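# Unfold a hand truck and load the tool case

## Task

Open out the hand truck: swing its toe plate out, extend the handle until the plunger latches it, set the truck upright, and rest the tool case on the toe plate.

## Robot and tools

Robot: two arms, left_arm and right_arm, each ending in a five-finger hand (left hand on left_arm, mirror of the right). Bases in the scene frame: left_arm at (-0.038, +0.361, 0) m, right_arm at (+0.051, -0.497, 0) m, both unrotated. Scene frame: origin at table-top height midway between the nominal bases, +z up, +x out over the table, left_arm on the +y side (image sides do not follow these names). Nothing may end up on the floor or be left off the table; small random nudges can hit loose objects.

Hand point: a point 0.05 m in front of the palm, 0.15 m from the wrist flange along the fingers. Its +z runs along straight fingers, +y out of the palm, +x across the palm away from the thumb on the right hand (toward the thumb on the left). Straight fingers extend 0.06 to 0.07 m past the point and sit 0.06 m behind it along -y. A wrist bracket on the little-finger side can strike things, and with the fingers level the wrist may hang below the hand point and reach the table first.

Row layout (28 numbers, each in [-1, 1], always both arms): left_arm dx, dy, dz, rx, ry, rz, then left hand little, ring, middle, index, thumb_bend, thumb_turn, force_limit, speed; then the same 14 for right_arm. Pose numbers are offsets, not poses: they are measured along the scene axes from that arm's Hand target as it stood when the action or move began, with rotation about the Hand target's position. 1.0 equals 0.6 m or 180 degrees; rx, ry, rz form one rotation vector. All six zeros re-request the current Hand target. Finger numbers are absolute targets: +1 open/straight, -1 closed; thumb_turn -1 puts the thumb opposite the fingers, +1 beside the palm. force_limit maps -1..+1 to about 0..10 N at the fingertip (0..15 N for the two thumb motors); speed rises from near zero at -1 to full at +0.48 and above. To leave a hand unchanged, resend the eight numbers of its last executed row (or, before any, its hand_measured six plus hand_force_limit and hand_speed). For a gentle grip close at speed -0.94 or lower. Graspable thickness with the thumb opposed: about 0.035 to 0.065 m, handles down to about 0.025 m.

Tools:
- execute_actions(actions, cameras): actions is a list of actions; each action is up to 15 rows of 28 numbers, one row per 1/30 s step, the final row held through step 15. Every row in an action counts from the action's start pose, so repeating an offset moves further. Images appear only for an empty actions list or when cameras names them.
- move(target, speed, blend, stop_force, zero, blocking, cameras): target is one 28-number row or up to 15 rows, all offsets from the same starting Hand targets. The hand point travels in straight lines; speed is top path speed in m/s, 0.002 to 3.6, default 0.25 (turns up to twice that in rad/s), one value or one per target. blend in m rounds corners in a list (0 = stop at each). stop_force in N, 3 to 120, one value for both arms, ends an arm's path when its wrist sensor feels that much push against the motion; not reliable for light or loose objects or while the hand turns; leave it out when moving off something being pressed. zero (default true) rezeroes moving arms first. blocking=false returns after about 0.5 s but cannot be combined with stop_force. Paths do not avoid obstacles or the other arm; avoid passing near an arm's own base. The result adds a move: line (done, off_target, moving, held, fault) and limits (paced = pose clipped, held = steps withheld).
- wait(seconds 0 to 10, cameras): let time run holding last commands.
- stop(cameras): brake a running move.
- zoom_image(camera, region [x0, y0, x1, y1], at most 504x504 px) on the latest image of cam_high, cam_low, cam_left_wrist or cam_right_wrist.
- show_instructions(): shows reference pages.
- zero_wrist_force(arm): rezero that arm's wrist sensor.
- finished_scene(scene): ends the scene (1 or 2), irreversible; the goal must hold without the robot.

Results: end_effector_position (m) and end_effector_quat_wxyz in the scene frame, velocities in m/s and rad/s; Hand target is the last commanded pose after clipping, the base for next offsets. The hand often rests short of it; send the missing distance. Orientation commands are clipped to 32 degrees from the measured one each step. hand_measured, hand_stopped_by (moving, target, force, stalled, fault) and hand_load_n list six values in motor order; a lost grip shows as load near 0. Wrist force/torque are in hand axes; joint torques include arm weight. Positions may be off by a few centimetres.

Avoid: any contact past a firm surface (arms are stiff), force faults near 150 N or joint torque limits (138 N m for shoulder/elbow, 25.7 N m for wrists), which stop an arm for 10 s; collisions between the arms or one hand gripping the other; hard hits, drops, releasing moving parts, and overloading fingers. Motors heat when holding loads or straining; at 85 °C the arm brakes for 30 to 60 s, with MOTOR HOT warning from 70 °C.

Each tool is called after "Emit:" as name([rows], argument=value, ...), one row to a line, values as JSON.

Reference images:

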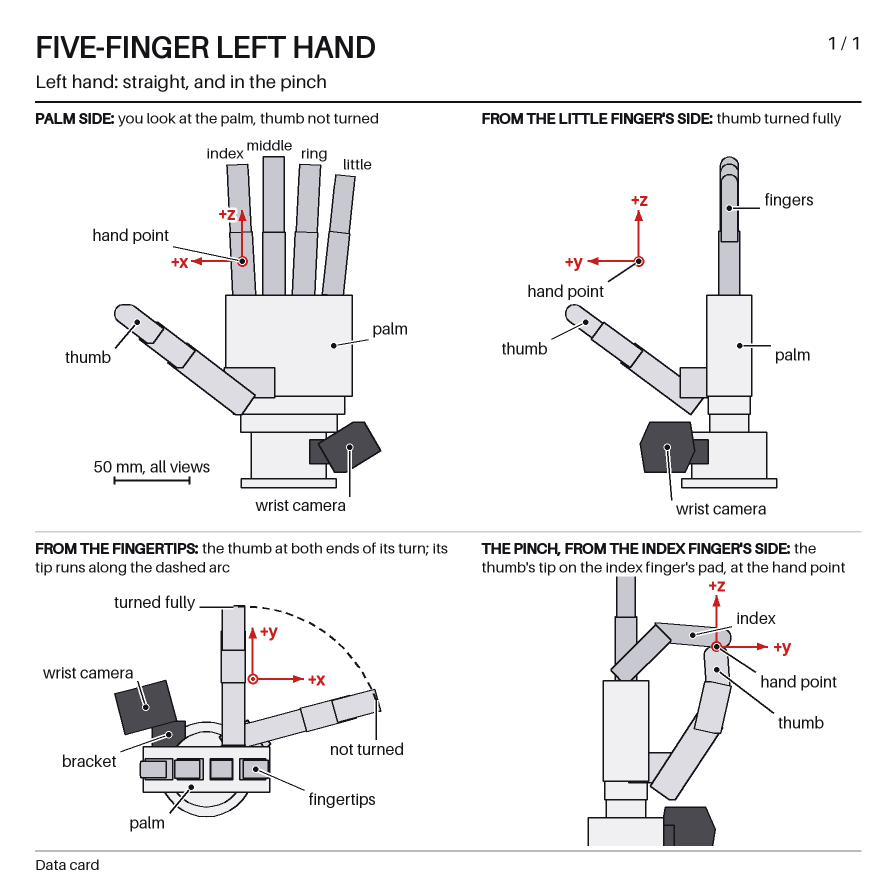

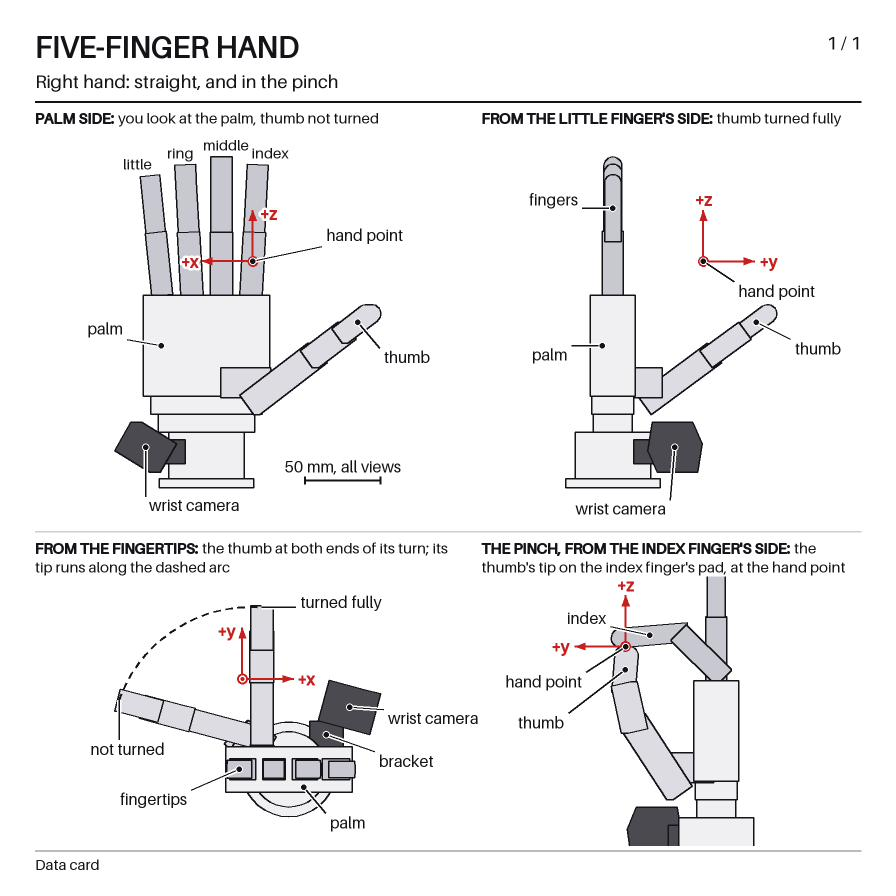

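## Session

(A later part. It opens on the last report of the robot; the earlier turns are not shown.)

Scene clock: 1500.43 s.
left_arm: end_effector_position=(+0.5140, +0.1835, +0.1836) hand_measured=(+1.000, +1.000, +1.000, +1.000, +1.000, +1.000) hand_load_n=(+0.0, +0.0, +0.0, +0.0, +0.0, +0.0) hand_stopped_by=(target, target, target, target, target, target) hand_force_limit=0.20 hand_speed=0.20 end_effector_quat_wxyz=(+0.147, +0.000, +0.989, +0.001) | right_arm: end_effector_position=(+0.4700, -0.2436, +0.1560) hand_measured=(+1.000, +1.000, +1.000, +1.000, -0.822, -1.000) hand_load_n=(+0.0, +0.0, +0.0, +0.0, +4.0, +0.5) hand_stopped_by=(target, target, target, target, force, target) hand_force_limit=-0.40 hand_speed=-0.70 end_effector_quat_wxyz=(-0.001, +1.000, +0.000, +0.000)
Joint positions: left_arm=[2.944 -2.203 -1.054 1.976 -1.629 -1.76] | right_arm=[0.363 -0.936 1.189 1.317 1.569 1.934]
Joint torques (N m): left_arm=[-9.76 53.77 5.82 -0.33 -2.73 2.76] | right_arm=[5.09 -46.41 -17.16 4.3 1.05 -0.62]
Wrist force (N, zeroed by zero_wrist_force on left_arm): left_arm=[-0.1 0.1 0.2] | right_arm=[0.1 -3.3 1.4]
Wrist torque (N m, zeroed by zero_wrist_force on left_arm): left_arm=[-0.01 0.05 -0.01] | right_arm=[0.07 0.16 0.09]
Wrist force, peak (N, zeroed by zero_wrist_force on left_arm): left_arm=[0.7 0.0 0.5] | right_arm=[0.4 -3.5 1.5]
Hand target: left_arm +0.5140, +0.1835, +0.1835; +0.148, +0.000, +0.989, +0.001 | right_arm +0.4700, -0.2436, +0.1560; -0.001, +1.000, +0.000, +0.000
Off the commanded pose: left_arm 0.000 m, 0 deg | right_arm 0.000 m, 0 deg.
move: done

Emit:
move([
  [0,-0.0308,-0.1,0,0,0,1,1,1,1,1,1,0.2,0.2,0,0,0,0,0,0,1,1,1,1,-1,-1,-0.4,-0.7],
  [0,-0.0308,-0.1275,0,0,0,1,1,1,1,1,1,0.2,0.2,0,0,0,0,0,0,1,1,1,1,-1,-1,-0.4,-0.7],
], speed=0.05, stop_force=5)

Emit:
move(target=[0,-0.035,0,0,0,0,1,1,1,1,1,1,0.2,0.2,0,0,0,0,0,0,1,1,1,1,-1,-1,-0.4,-0.7], speed=0.008, stop_force=3, cameras=["cam_left_wrist","cam_low"])

Emit:
zoom_image(camera="cam_left_wrist", region=[300, 0, 500, 340])

Emit:
zoom_image(camera="cam_low", region=[390, 180, 470, 270])

Scene clock: 1511.50 s.
left_arm: end_effector_position=(+0.5140, +0.1650, +0.1077) hand_measured=(+1.000, +1.000, +1.000, +1.000, +1.000, +1.000) hand_load_n=(+0.0, +0.0, +0.0, -0.5, +0.0, +0.0) hand_stopped_by=(target, target, target, target, target, target) hand_force_limit=0.20 hand_speed=0.20 end_effector_quat_wxyz=(+0.148, +0.000, +0.989, +0.001) | right_arm: end_effector_position=(+0.4700, -0.2436, +0.1560) hand_measured=(+1.000, +1.000, +1.000, +1.000, -0.822, -1.000) hand_load_n=(+0.0, +0.0, +0.0, +0.0, +4.0, +0.5) hand_stopped_by=(target, target, target, target, force, target) hand_force_limit=-0.40 hand_speed=-0.70 end_effector_quat_wxyz=(-0.001, +1.000, +0.000, +0.000)
Joint positions: left_arm=[2.911 -2.263 -1.151 2.132 -1.638 -1.791] | right_arm=[0.363 -0.936 1.189 1.317 1.569 1.934]
Joint torques (N m): left_arm=[-8.11 51.6 27.25 -3.53 -2.59 -2.36] | right_arm=[5.13 -45.58 -17.78 4.36 -0.23 -0.53]
Wrist force (N, zeroed by zero_wrist_force on left_arm): left_arm=[-0.9 0.3 -5.1] | right_arm=[0.5 -3.4 1.3]
Wrist torque (N m, zeroed by zero_wrist_force on left_arm): left_arm=[0.28 -0.05 0.13] | right_arm=[0.07 0.09 0.12]
Wrist force, peak (N, zeroed by zero_wrist_force on left_arm): left_arm=[-1.3 0.7 -6.1] | right_arm=[0.7 -3.6 1.6]
Hand target: left_arm +0.5140, +0.1650, +0.1077; +0.148, +0.000, +0.989, +0.001 (not the last commanded pose) | right_arm +0.4700, -0.2436, +0.1560; -0.001, +1.000, +0.000, +0.000
Off the commanded pose: left_arm 0.001 m, 0 deg | right_arm 0.000 m, 0 deg.
move: contact (left_arm); path passed 1 of 2 targets

Scene clock: 1513.80 s.
left_arm: end_effector_position=(+0.5140, +0.1551, +0.1077) hand_measured=(+1.000, +1.000, +1.000, +1.000, +1.000, +1.000) hand_load_n=(+0.0, +0.0, +0.0, -3.0, +0.0, +0.0) hand_stopped_by=(target, target, target, target, target, target) hand_force_limit=0.20 hand_speed=0.20 end_effector_quat_wxyz=(+0.148, +0.000, +0.989, +0.001) | right_arm: end_effector_position=(+0.4700, -0.2436, +0.1560) hand_measured=(+1.000, +1.000, +1.000, +1.000, -0.822, -1.000) hand_load_n=(+0.0, +0.0, +0.0, +0.5, +4.5, +1.0) hand_stopped_by=(target, target, target, target, force, target) hand_force_limit=-0.40 hand_speed=-0.70 end_effector_quat_wxyz=(-0.001, +1.000, +0.000, +0.000)
Joint positions: left_arm=[2.894 -2.275 -1.131 2.122 -1.643 -1.808] | right_arm=[0.363 -0.936 1.189 1.317 1.569 1.934]
Joint torques (N m): left_arm=[8.77 51.75 4.91 0.28 3.07 2.59] | right_arm=[5.55 -45.25 -17.36 4.29 -0.73 -0.47]
Wrist force (N, zeroed by zero_wrist_force on left_arm): left_arm=[-1.2 3.2 -5.1] | right_arm=[0.5 -3.5 1.5]
Wrist torque (N m, zeroed by zero_wrist_force on left_arm): left_arm=[0.24 -0.09 0.04] | right_arm=[0.03 0.09 0.12]
Wrist force, peak (N, zeroed by zero_wrist_force on left_arm): left_arm=[-1.0 4.9 -5.4] | right_arm=[0.3 -3.7 1.4]
Hand target: left_arm +0.5140, +0.1551, +0.1077; +0.148, +0.000, +0.989, +0.001 (not the last commanded pose) | right_arm +0.4700, -0.2436, +0.1560; -0.001, +1.000, +0.000, +0.000
Off the commanded pose: left_arm 0.011 m, 0 deg | right_arm 0.000 m, 0 deg.
move: contact (left_arm)
Images, in order (width x height): cam_low 896x504, cam_left_wrist 672x504.

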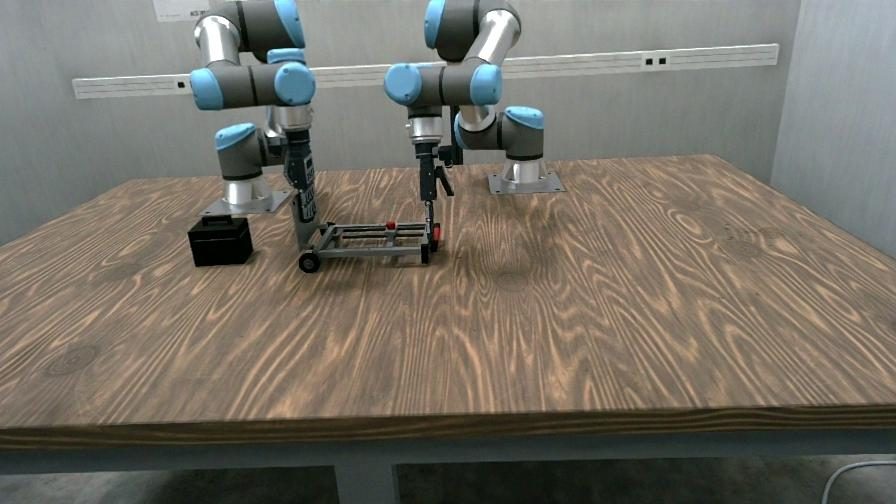

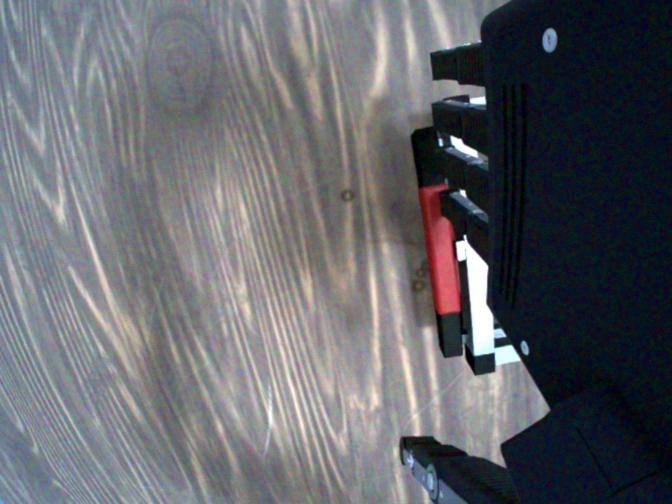

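Scaled by 1.482 from the camera's 672x504 image, which has a finer 960x720 frame.

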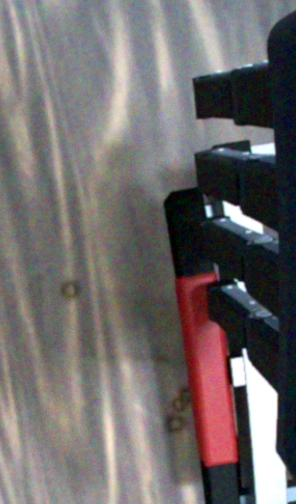

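Scaled by 5.600.

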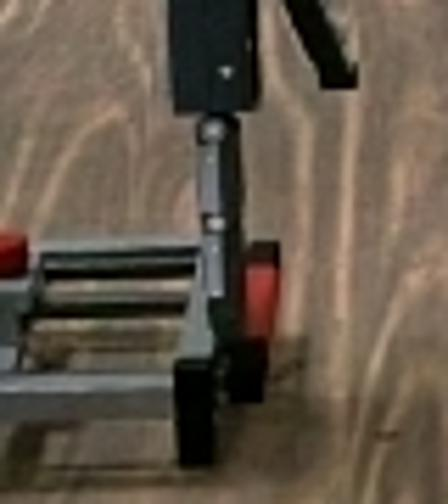

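Emit:
move(target=[0,0.001,-0.01,0,0,0,1,1,1,1,1,1,0.2,0.2,0,0,0,0,0,0,1,1,1,1,-1,-1,-0.4,-0.7], speed=0.005, stop_force=8)

Emit:
move(target=[0,0.01,-0.001,0,0,0,1,1,1,1,1,1,0.2,0.2,0,0,0,0,0,0,1,1,1,1,-1,-1,-0.4,-0.7], speed=0.005, cameras=["cam_left_wrist","cam_low"])

Emit:
zoom_image(camera="cam_left_wrist", region=[300, 0, 500, 340])

Scene clock: 1523.97 s.
left_arm: end_effector_position=(+0.5140, +0.1553, +0.1063) hand_measured=(+1.000, +1.000, +1.000, +1.000, +1.000, +1.000) hand_load_n=(+0.0, +0.0, +0.0, -2.5, +0.0, +0.0) hand_stopped_by=(target, target, target, target, target, target) hand_force_limit=0.20 hand_speed=0.20 end_effector_quat_wxyz=(+0.148, +0.000, +0.989, +0.001) | right_arm: end_effector_position=(+0.4700, -0.2436, +0.1560) hand_measured=(+1.000, +1.000, +1.000, +1.000, -0.822, -1.000) hand_load_n=(+0.0, +0.0, +0.0, +0.5, +4.0, +1.0) hand_stopped_by=(target, target, target, target, force, target) hand_force_limit=-0.40 hand_speed=-0.70 end_effector_quat_wxyz=(-0.001, +1.000, +0.000, +0.000)
Joint positions: left_arm=[2.894 -2.275 -1.133 2.126 -1.643 -1.808] | right_arm=[0.363 -0.936 1.189 1.317 1.569 1.934]
Joint torques (N m): left_arm=[-1.42 48.29 25.27 -3.15 2.3 0.47] | right_arm=[4.87 -45.64 -16.99 4.27 -1.16 -0.32]
Wrist force (N, zeroed by zero_wrist_force on left_arm): left_arm=[-2.6 3.0 -11.4] | right_arm=[0.6 -3.3 1.5]
Wrist torque (N m, zeroed by zero_wrist_force on left_arm): left_arm=[0.63 -0.14 -0.09] | right_arm=[0.07 0.08 0.13]
Wrist force, peak (N, zeroed by zero_wrist_force on left_arm): left_arm=[-3.7 3.2 -14.3] | right_arm=[0.7 -3.6 1.7]
Hand target: left_arm +0.5140, +0.1553, +0.1063; +0.148, +0.000, +0.989, +0.001 (not the last commanded pose) | right_arm +0.4700, -0.2436, +0.1560; -0.001, +1.000, +0.000, +0.000
Off the commanded pose: left_arm 0.005 m, 0 deg | right_arm 0.000 m, 0 deg.
move: contact (left_arm)

Scene clock: 1525.40 s.
left_arm: end_effector_position=(+0.5140, +0.1611, +0.1057) hand_measured=(+1.000, +1.000, +1.000, +1.000, +1.000, +1.000) hand_load_n=(+0.0, +0.0, +0.0, +1.0, +0.0, +0.0) hand_stopped_by=(target, target, target, target, target, target) hand_force_limit=0.20 hand_speed=0.20 end_effector_quat_wxyz=(+0.148, +0.000, +0.989, +0.001) | right_arm: end_effector_position=(+0.4700, -0.2436, +0.1560) hand_measured=(+1.000, +1.000, +1.000, +1.000, -0.822, -1.000) hand_load_n=(+0.0, +0.0, +0.0, +0.0, +4.5, +1.0) hand_stopped_by=(target, target, target, target, force, target) hand_force_limit=-0.40 hand_speed=-0.70 end_effector_quat_wxyz=(-0.001, +1.000, +0.000, +0.000)
Joint positions: left_arm=[2.904 -2.269 -1.146 2.132 -1.64 -1.798] | right_arm=[0.363 -0.936 1.189 1.317 1.569 1.934]
Joint torques (N m): left_arm=[15.17 44.66 -1.08 -0.27 0.47 3.19] | right_arm=[5.46 -45.78 -17.51 4.33 -1.19 -0.42]
Wrist force (N, zeroed by zero_wrist_force on left_arm): left_arm=[-4.2 -8.0 -15.8] | right_arm=[0.8 -3.8 1.0]
Wrist torque (N m, zeroed by zero_wrist_force on left_arm): left_arm=[1.10 -0.20 -0.24] | right_arm=[0.07 0.06 0.14]
Wrist force, peak (N, zeroed by zero_wrist_force on left_arm): left_arm=[-4.6 -8.1 -15.8] | right_arm=[0.5 -3.9 1.2]
Hand target: left_arm +0.5140, +0.1613, +0.1057; +0.148, +0.000, +0.989, +0.001 | right_arm +0.4700, -0.2436, +0.1560; -0.001, +1.000, +0.000, +0.000
Off the commanded pose: left_arm 0.000 m, 0 deg | right_arm 0.000 m, 0 deg.
move: done
Images, in order (width x height): cam_low 896x504, cam_left_wrist 672x504.

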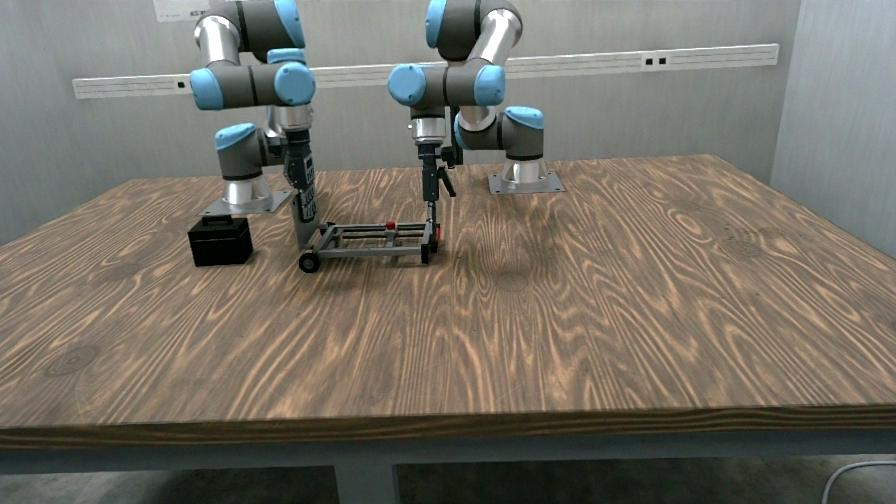

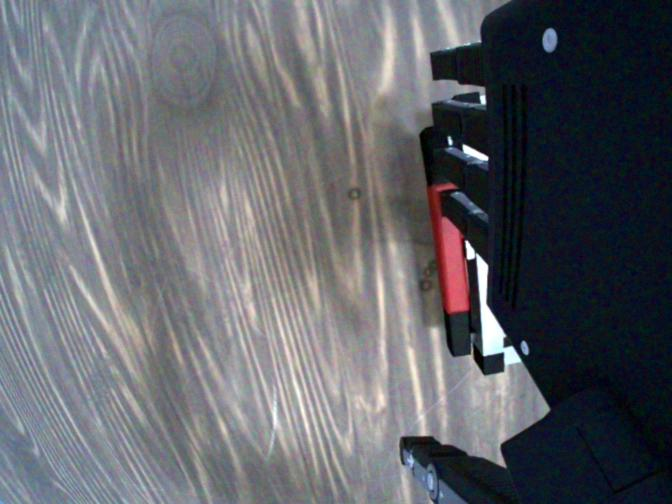

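Scaled by 1.482 from the camera's 672x504 image, which has a finer 960x720 frame.

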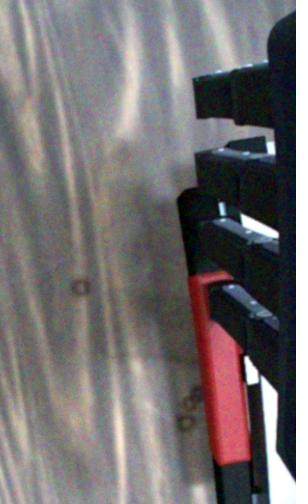

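Emit:
move(target=[0,0.01,-0.001,0,0,0,1,1,1,1,1,1,0.2,0.2,0,0,0,0,0,0,1,1,1,1,-1,-1,-0.4,-0.7], speed=0.005, cameras=["cam_left_wrist","cam_low"])

Emit:
zoom_image(camera="cam_left_wrist", region=[300, 0, 500, 340])

Emit:
zoom_image(camera="cam_low", region=[390, 180, 470, 270])

Scene clock: 1532.30 s.
left_arm: end_effector_position=(+0.5140, +0.1671, +0.1051) hand_measured=(+1.000, +1.000, +1.000, +1.000, +1.000, +1.000) hand_load_n=(+0.0, -0.5, +0.0, +1.0, +0.0, +0.0) hand_stopped_by=(target, target, target, target, target, target) hand_force_limit=0.20 hand_speed=0.20 end_effector_quat_wxyz=(+0.148, +0.000, +0.989, +0.001) | right_arm: end_effector_position=(+0.4700, -0.2436, +0.1560) hand_measured=(+1.000, +1.000, +1.000, +1.000, -0.822, -1.000) hand_load_n=(+0.0, +0.0, +0.0, +0.5, +4.0, +0.5) hand_stopped_by=(target, target, target, target, force, target) hand_force_limit=-0.40 hand_speed=-0.70 end_effector_quat_wxyz=(-0.001, +1.000, +0.000, +0.000)
Joint positions: left_arm=[2.915 -2.262 -1.159 2.139 -1.637 -1.788] | right_arm=[0.363 -0.936 1.189 1.317 1.569 1.934]
Joint torques (N m): left_arm=[13.98 42.77 1.47 0.67 0.8 3] | right_arm=[4.51 -45.74 -17.31 4.22 -1.3 -0.31]
Wrist force (N, zeroed by zero_wrist_force on left_arm): left_arm=[-5.3 -8.1 -18.5] | right_arm=[0.6 -3.8 0.7]
Wrist torque (N m, zeroed by zero_wrist_force on left_arm): left_arm=[1.24 -0.19 -0.30] | right_arm=[0.10 0.08 0.13]
Wrist force, peak (N, zeroed by zero_wrist_force on left_arm): left_arm=[-5.1 -8.9 -18.3] | right_arm=[0.6 -4.0 1.3]
Hand target: left_arm +0.5140, +0.1673, +0.1051; +0.148, +0.000, +0.989, +0.001 | right_arm +0.4700, -0.2436, +0.1560; -0.001, +1.000, +0.000, +0.000
Off the commanded pose: left_arm 0.000 m, 0 deg | right_arm 0.000 m, 0 deg.
move: done
Images, in order (width x height): cam_low 896x504, cam_left_wrist 672x504.

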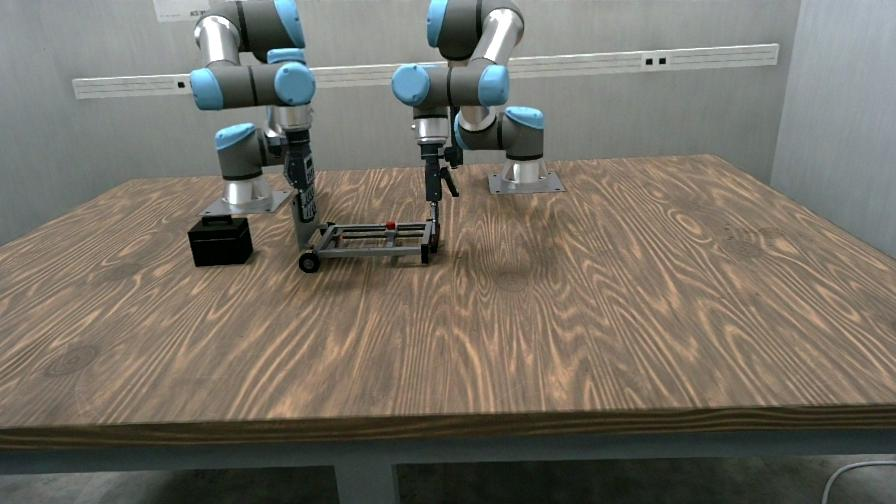

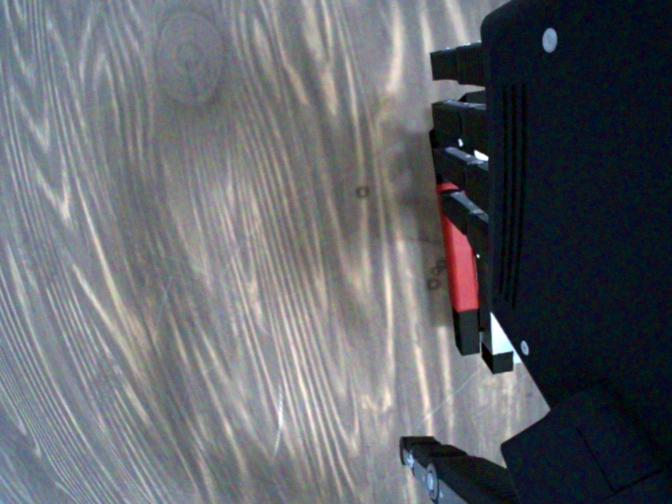

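Scaled by 1.482 from the camera's 672x504 image, which has a finer 960x720 frame.

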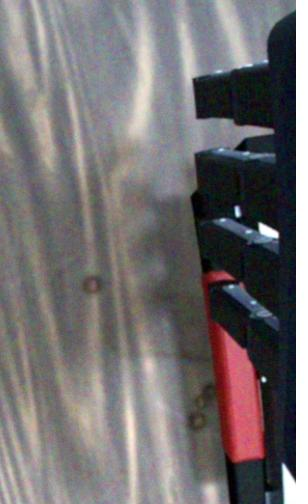

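Scaled by 5.600.

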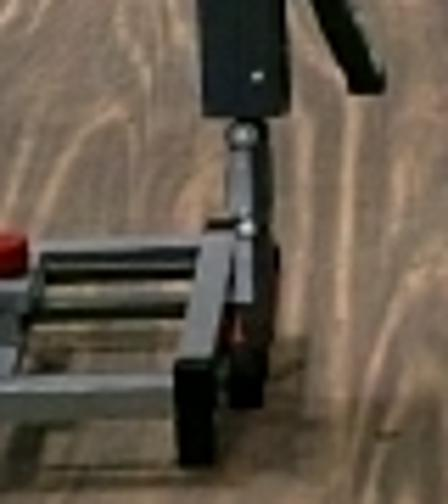

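Emit:
move([
  [0,0,0.05,0,0,0,1,1,1,1,1,1,0.2,0.2,0,0,0,0,0,0,1,1,1,1,-1,-1,-0.4,-0.7],
  [0,-0.1,0.19,-0.139,0,0,1,1,1,1,1,1,0.2,0.2,0,0,0,0,0,0,1,1,1,1,-1,-1,-0.4,-0.7],
  [0,-0.285,0.1,-0.139,0,0,1,1,1,1,1,1,0.2,0.2,0,0,0,0,0,0,1,1,1,1,-1,-1,-0.4,-0.7],
], speed=0.2, cameras=["cam_left_wrist","cam_low","cam_high"])

Emit:
zoom_image(camera="cam_low", region=[260, 100, 480, 290])

Scene clock: 1572.57 s.
left_arm: end_effector_position=(+0.5140, -0.0036, +0.1651) hand_measured=(+1.000, +1.000, +1.000, +1.000, +1.000, +1.000) hand_load_n=(+0.0, +0.0, +0.0, +0.0, +0.0, +0.0) hand_stopped_by=(target, target, target, target, target, target) hand_force_limit=0.20 hand_speed=0.20 end_effector_quat_wxyz=(+0.144, -0.032, +0.966, -0.214) | right_arm: end_effector_position=(+0.4700, -0.2436, +0.1560) hand_measured=(+1.000, +1.000, +1.000, +1.000, -0.822, -1.000) hand_load_n=(+0.0, +0.0, +0.0, +0.5, +4.5, +0.5) hand_stopped_by=(target, target, target, target, force, target) hand_force_limit=-0.40 hand_speed=-0.70 end_effector_quat_wxyz=(-0.001, +1.000, +0.000, +0.000)
Joint positions: left_arm=[2.813 -2.294 -0.907 2.069 -1.279 -2.031] | right_arm=[0.363 -0.936 1.189 1.317 1.569 1.934]
Joint torques (N m): left_arm=[-8.65 39.74 31.25 -3.54 -2.35 -2.59] | right_arm=[4 -44.58 -18.03 4.06 -1.14 -0.18]
Wrist force (N, zeroed by zero_wrist_force on left_arm): left_arm=[-0.3 0.5 -0.2] | right_arm=[0.4 -3.4 1.7]
Wrist torque (N m, zeroed by zero_wrist_force on left_arm): left_arm=[0.11 0.06 0.13] | right_arm=[0.03 0.11 0.11]
Wrist force, peak (N, zeroed by zero_wrist_force on left_arm): left_arm=[-5.3 -8.4 -18.2] | right_arm=[0.8 -4.0 1.0]
Hand target: left_arm +0.5140, -0.0037, +0.1651; +0.144, -0.032, +0.966, -0.214 | right_arm +0.4700, -0.2436, +0.1560; -0.001, +1.000, +0.000, +0.000
Off the commanded pose: left_arm 0.000 m, 0 deg | right_arm 0.000 m, 0 deg.
move: done
Images, in order (width x height): cam_high 896x504, cam_low 896x504, cam_left_wrist 672x504.

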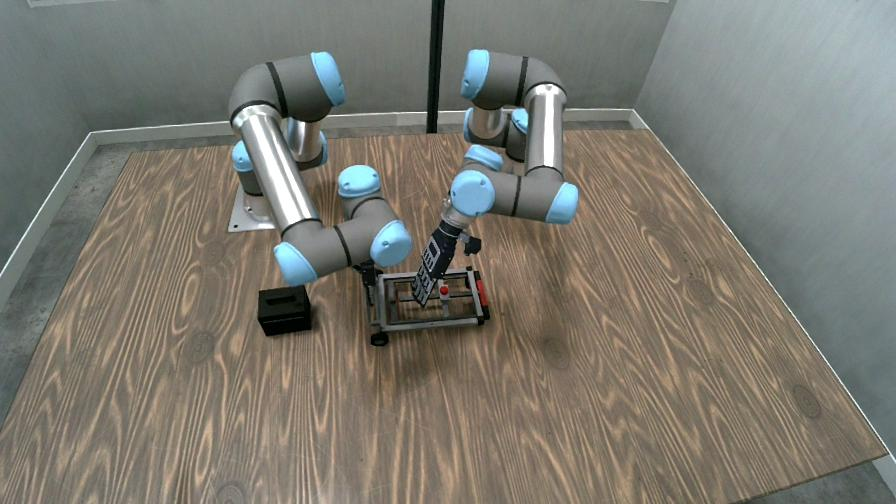

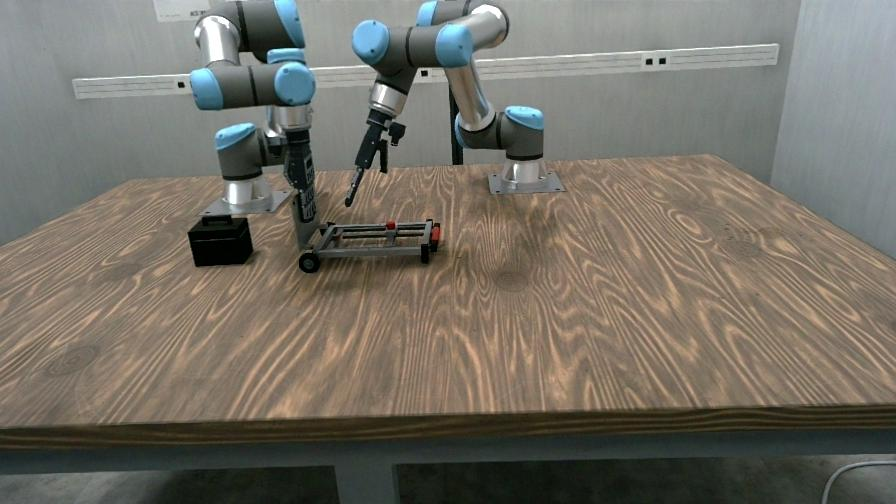

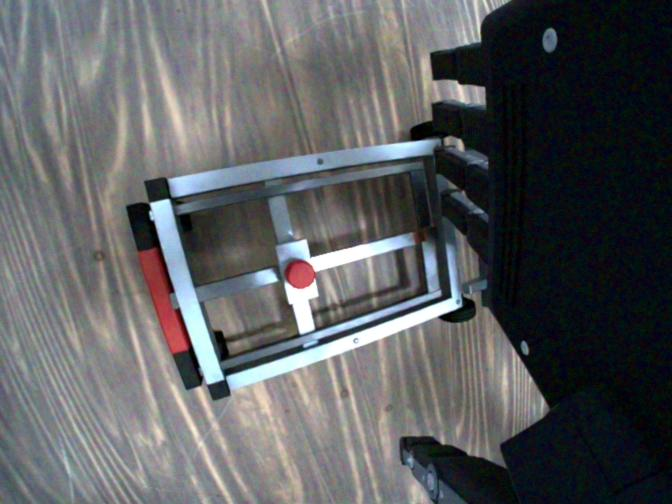

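Scaled by 2.291.

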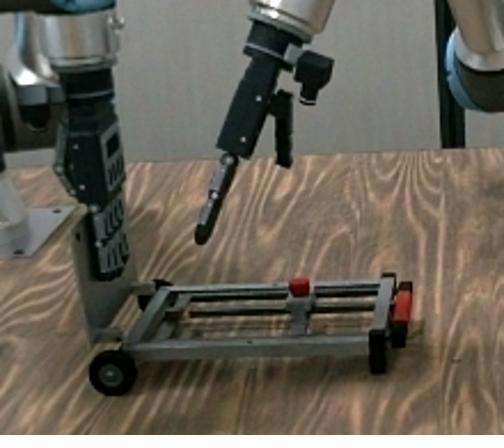

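Emit:
zoom_image(camera="cam_left_wrist", region=[240, 200, 360, 320])

Emit:
zoom_image(camera="cam_left_wrist", region=[380, 120, 500, 340])

Emit:
zoom_image(camera="cam_left_wrist", region=[120, 180, 240, 400])

Scaled by 4.200 from the camera's 672x504 image, which has a finer 960x720 frame.

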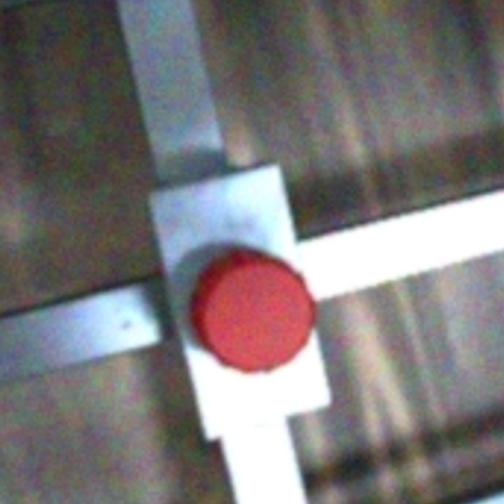

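Scaled by 2.291 from the camera's 672x504 image, which has a finer 960x720 frame.

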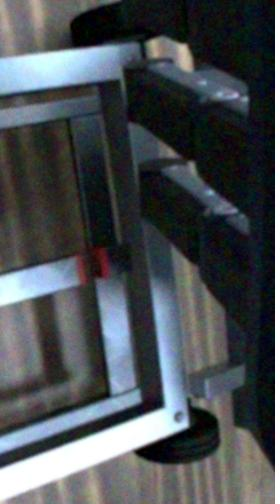

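Scaled by 2.291 from the camera's 672x504 image, which has a finer 960x720 frame.

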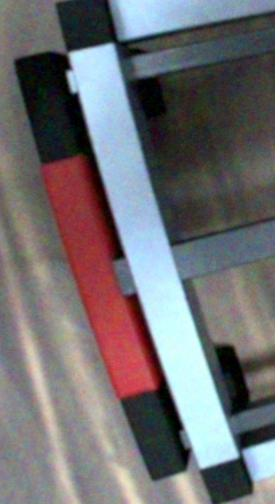

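Emit:
move([
  [0,0.005,-0.1575,0,0,0,1,1,1,1,1,1,0.2,0.2,0,0,0,0,0,0,1,1,1,1,-1,-1,-0.4,-0.7],
], speed=0.05, stop_force=4, cameras=["cam_left_wrist","cam_low"])

Emit:
zoom_image(camera="cam_low", region=[280, 150, 460, 290])

Scene clock: 1601.27 s.
left_arm: end_effector_position=(+0.5140, -0.0007, +0.0706) hand_measured=(+1.000, +1.000, +1.000, +1.000, +1.000, +1.000) hand_load_n=(+0.0, +0.0, +0.0, +0.0, +0.0, -0.5) hand_stopped_by=(target, target, target, target, target, target) hand_force_limit=0.20 hand_speed=0.20 end_effector_quat_wxyz=(+0.144, -0.032, +0.966, -0.214) | right_arm: end_effector_position=(+0.4700, -0.2436, +0.1560) hand_measured=(+1.000, +1.000, +1.000, +1.000, -0.822, -1.000) hand_load_n=(+0.0, +0.0, +0.0, +0.5, +4.0, +1.0) hand_stopped_by=(target, target, target, target, force, target) hand_force_limit=-0.40 hand_speed=-0.70 end_effector_quat_wxyz=(-0.001, +1.000, +0.000, +0.000)
Joint positions: left_arm=[2.817 -2.334 -1.082 2.283 -1.277 -2.027] | right_arm=[0.363 -0.936 1.189 1.317 1.569 1.934]
Joint torques (N m): left_arm=[9.9 37.7 5.9 0.22 2.81 2.72] | right_arm=[4.69 -44.63 -17.57 4.03 -1.12 -0.1]
Wrist force (N, zeroed by zero_wrist_force on left_arm): left_arm=[0.1 0.8 0.1] | right_arm=[0.5 -3.2 1.3]
Wrist torque (N m, zeroed by zero_wrist_force on left_arm): left_arm=[0.09 0.00 0.00] | right_arm=[0.08 0.10 0.12]
Wrist force, peak (N, zeroed by zero_wrist_force on left_arm): left_arm=[0.3 1.1 -0.2] | right_arm=[0.6 -3.6 1.6]
Hand target: left_arm +0.5140, -0.0007, +0.0706; +0.144, -0.032, +0.966, -0.214 | right_arm +0.4700, -0.2436, +0.1560; -0.001, +1.000, +0.000, +0.000
Off the commanded pose: left_arm 0.000 m, 0 deg | right_arm 0.000 m, 0 deg.
move: done
Images, in order (width x height): cam_low 896x504, cam_left_wrist 672x504.

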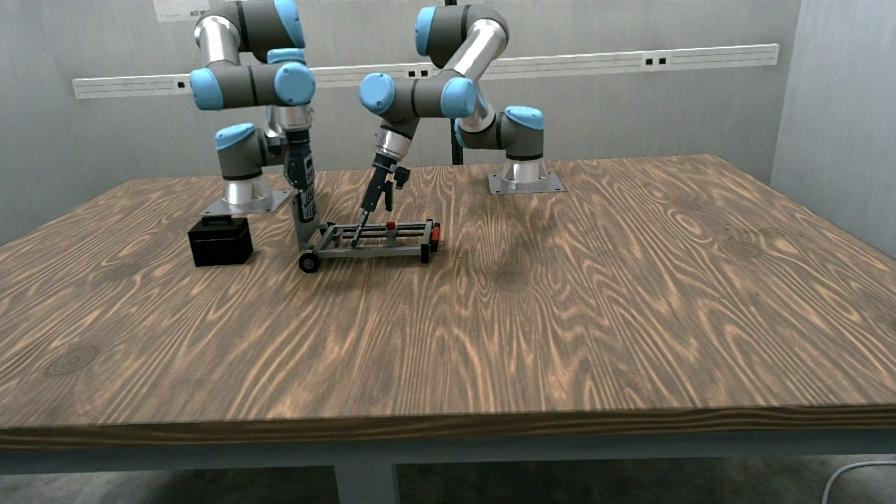

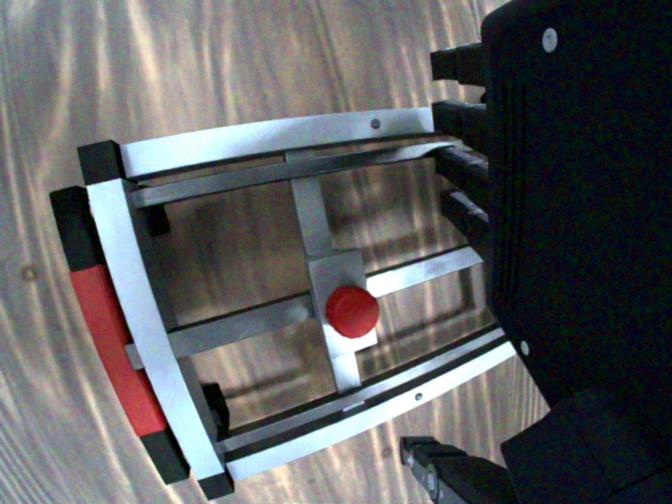

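Scaled by 2.800.

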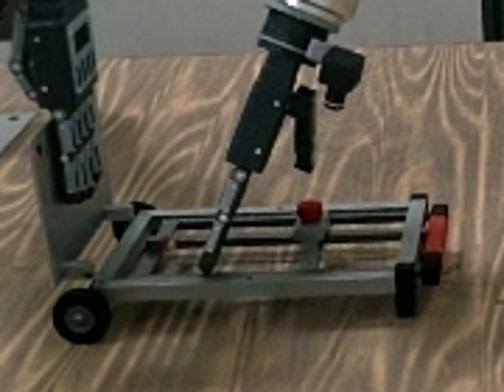

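Emit:
zoom_image(camera="cam_left_wrist", region=[280, 230, 420, 400])

Emit:
zoom_image(camera="cam_left_wrist", region=[40, 130, 240, 504])

Scaled by 2.965 from the camera's 672x504 image, which has a finer 960x720 frame.

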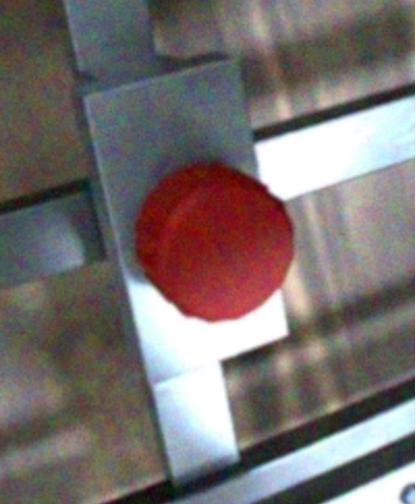

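Scaled by 1.348 from the camera's 672x504 image, which has a finer 960x720 frame.

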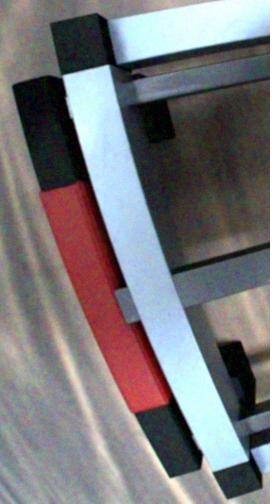

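Emit:
move(target=[0,-0.12,0,0,0,0,1,1,1,1,1,1,0.2,0.2,0,0,0,0,0,0,1,1,1,1,-1,-1,-0.4,-0.7], speed=0.012, stop_force=3, cameras=["cam_left_wrist","cam_low"])

Emit:
zoom_image(camera="cam_low", region=[280, 180, 400, 290])

Scene clock: 1614.33 s.
left_arm: end_effector_position=(+0.5140, -0.0418, +0.0706) hand_measured=(+1.000, +1.000, +1.000, +1.000, +1.000, +1.000) hand_load_n=(+0.0, +0.0, +0.0, -1.5, +0.0, -0.5) hand_stopped_by=(target, target, target, target, target, target) hand_force_limit=0.20 hand_speed=0.20 end_effector_quat_wxyz=(+0.144, -0.032, +0.966, -0.214) | right_arm: end_effector_position=(+0.4700, -0.2436, +0.1560) hand_measured=(+1.000, +1.000, +1.000, +1.000, -0.822, -1.000) hand_load_n=(+0.0, +0.0, +0.0, +0.0, +4.5, +1.0) hand_stopped_by=(target, target, target, target, force, target) hand_force_limit=-0.40 hand_speed=-0.70 end_effector_quat_wxyz=(-0.001, +1.000, +0.000, +0.000)
Joint positions: left_arm=[2.752 -2.392 -0.974 2.249 -1.305 -2.088] | right_arm=[0.363 -0.936 1.189 1.317 1.569 1.934]
Joint torques (N m): left_arm=[9.2 58.1 6.29 0.19 2.86 2.69] | right_arm=[5.19 -44.14 -17.73 3.95 -1.13 0]
Wrist force (N, zeroed by zero_wrist_force on left_arm): left_arm=[-0.4 1.0 -1.6] | right_arm=[0.5 -2.9 1.6]
Wrist torque (N m, zeroed by zero_wrist_force on left_arm): left_arm=[0.16 -0.09 0.07] | right_arm=[0.04 0.09 0.12]
Wrist force, peak (N, zeroed by zero_wrist_force on left_arm): left_arm=[-0.4 3.5 -3.1] | right_arm=[0.9 -3.5 1.6]
Hand target: left_arm +0.5140, -0.0418, +0.0706; +0.144, -0.032, +0.966, -0.214 (not the last commanded pose) | right_arm +0.4700, -0.2436, +0.1560; -0.001, +1.000, +0.000, +0.000
Off the commanded pose: left_arm 0.031 m, 0 deg | right_arm 0.000 m, 0 deg.
move: contact (left_arm)
Images, in order (width x height): cam_low 896x504, cam_left_wrist 672x504.

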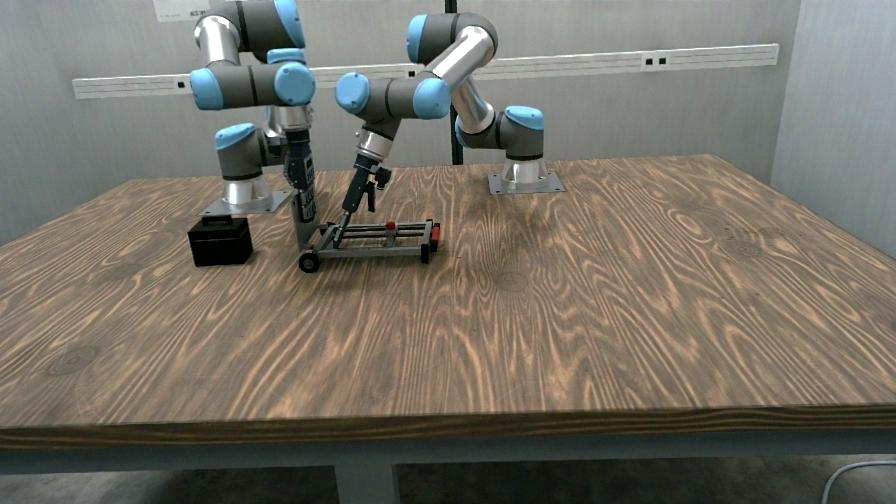

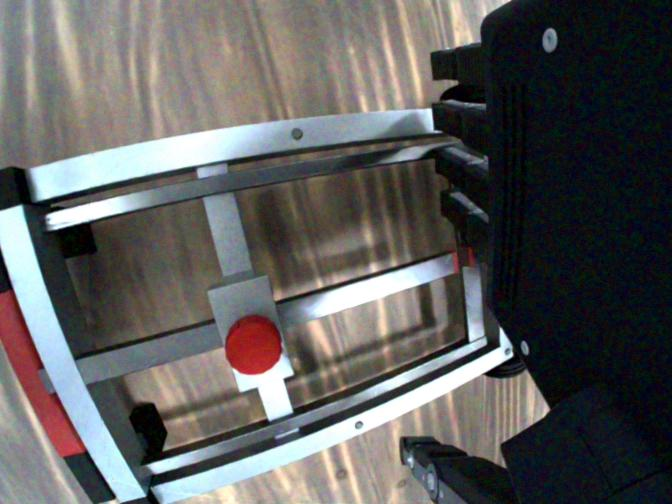

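Scaled by 4.200.

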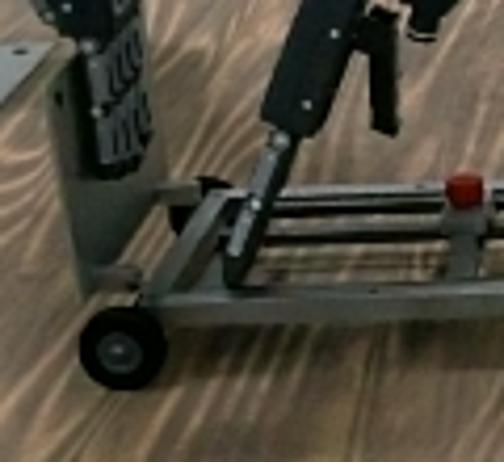

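Emit:
move([
  [0,0.003,0.03,0,0,0,1,1,1,1,1,1,0.2,0.2,0,0,0,0,0,0,1,1,1,1,-1,-1,-0.4,-0.7],
  [0,-0.0378,0.03,0,0,0,1,1,1,1,1,1,0.2,0.2,0,0,0,0,0,0,1,1,1,1,-1,-1,-0.4,-0.7],
], speed=0.04, stop_force=5)

Emit:
move(target=[0,0,-0.05,0,0,0,1,1,1,1,1,1,0.2,0.2,0,0,0,0,0,0,1,1,1,1,-1,-1,-0.4,-0.7], speed=0.01, stop_force=4, cameras=["cam_left_wrist","cam_low"])

Emit:
zoom_image(camera="cam_low", region=[280, 180, 400, 290])

Emit:
zoom_image(camera="cam_left_wrist", region=[400, 180, 520, 380])

Scene clock: 1623.33 s.
left_arm: end_effector_position=(+0.5140, -0.0645, +0.0886) hand_measured=(+1.000, +1.000, +1.000, +1.000, +1.000, +1.000) hand_load_n=(+0.0, +0.0, +0.0, +0.0, +0.0, +0.0) hand_stopped_by=(target, target, target, target, target, target) hand_force_limit=0.20 hand_speed=0.20 end_effector_quat_wxyz=(+0.144, -0.032, +0.966, -0.214) | right_arm: end_effector_position=(+0.4700, -0.2436, +0.1560) hand_measured=(+1.000, +1.000, +1.000, +1.000, -0.822, -1.000) hand_load_n=(+0.0, +0.0, +0.0, +0.0, +4.0, +1.0) hand_stopped_by=(target, target, target, target, force, target) hand_force_limit=-0.40 hand_speed=-0.70 end_effector_quat_wxyz=(-0.001, +1.000, +0.000, +0.000)
Joint positions: left_arm=[2.718 -2.42 -0.875 2.186 -1.32 -2.119] | right_arm=[0.363 -0.936 1.189 1.317 1.569 1.934]
Joint torques (N m): left_arm=[-9.74 41.12 29.27 -3.56 -2.24 -2.49] | right_arm=[5.07 -44.04 -18.14 3.93 -1.19 0.05]
Wrist force (N, zeroed by zero_wrist_force on left_arm): left_arm=[-0.2 0.7 0.0] | right_arm=[0.6 -3.0 1.2]
Wrist torque (N m, zeroed by zero_wrist_force on left_arm): left_arm=[0.07 0.04 0.16] | right_arm=[0.07 0.09 0.12]
Wrist force, peak (N, zeroed by zero_wrist_force on left_arm): left_arm=[-0.6 1.1 -2.0] | right_arm=[0.7 -3.2 1.7]
Hand target: left_arm +0.5140, -0.0645, +0.0886; +0.144, -0.032, +0.966, -0.214 | right_arm +0.4700, -0.2436, +0.1560; -0.001, +1.000, +0.000, +0.000
Off the commanded pose: left_arm 0.000 m, 0 deg | right_arm 0.000 m, 0 deg.
move: done

Scene clock: 1626.27 s.
left_arm: end_effector_position=(+0.5140, -0.0645, +0.0720) hand_measured=(+1.000, +1.000, +1.000, +1.000, +1.000, +1.000) hand_load_n=(+0.0, +0.0, +0.0, +0.5, +0.0, +0.0) hand_stopped_by=(target, target, target, target, target, target) hand_force_limit=0.20 hand_speed=0.20 end_effector_quat_wxyz=(+0.144, -0.032, +0.966, -0.214) | right_arm: end_effector_position=(+0.4700, -0.2436, +0.1560) hand_measured=(+1.000, +1.000, +1.000, +1.000, -0.822, -1.000) hand_load_n=(+0.0, +0.0, +0.0, +0.0, +4.0, +1.0) hand_stopped_by=(target, target, target, target, force, target) hand_force_limit=-0.40 hand_speed=-0.70 end_effector_quat_wxyz=(-0.001, +1.000, +0.000, +0.000)
Joint positions: left_arm=[2.718 -2.428 -0.902 2.222 -1.32 -2.119] | right_arm=[0.363 -0.936 1.189 1.317 1.569 1.934]
Joint torques (N m): left_arm=[0.19 59.23 28.24 -4.07 -2.26 -1.83] | right_arm=[4.23 -43.47 -18.04 3.93 -1.21 0]
Wrist force (N, zeroed by zero_wrist_force on left_arm): left_arm=[-0.6 -3.6 -0.3] | right_arm=[0.4 -3.3 1.8]
Wrist torque (N m, zeroed by zero_wrist_force on left_arm): left_arm=[0.13 -0.06 0.14] | right_arm=[0.07 0.11 0.12]
Wrist force, peak (N, zeroed by zero_wrist_force on left_arm): left_arm=[-1.9 -5.8 -2.7] | right_arm=[0.5 -3.6 2.1]
Hand target: left_arm +0.5140, -0.0645, +0.0720; +0.144, -0.032, +0.966, -0.214 (not the last commanded pose) | right_arm +0.4700, -0.2436, +0.1560; -0.001, +1.000, +0.000, +0.000
Off the commanded pose: left_arm 0.013 m, 0 deg | right_arm 0.000 m, 0 deg.
move: contact (left_arm)
Images, in order (width x height): cam_low 896x504, cam_left_wrist 672x504.

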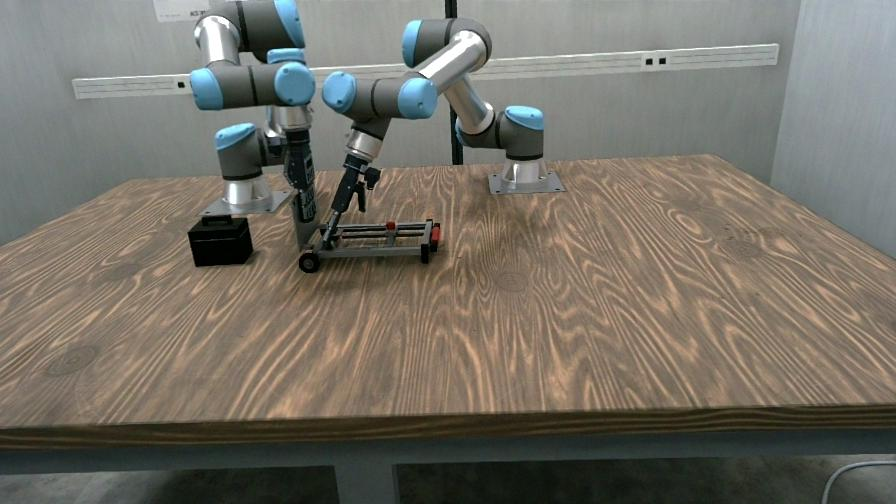

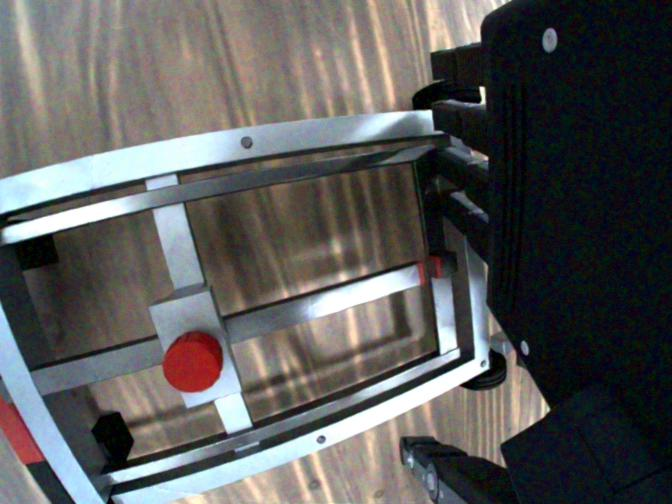

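Scaled by 4.200.

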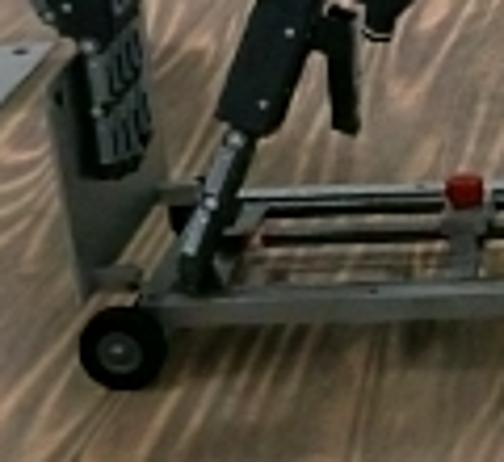

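Scaled by 2.520 from the camera's 672x504 image, which has a finer 960x720 frame.

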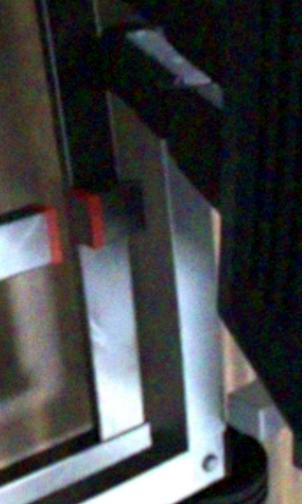

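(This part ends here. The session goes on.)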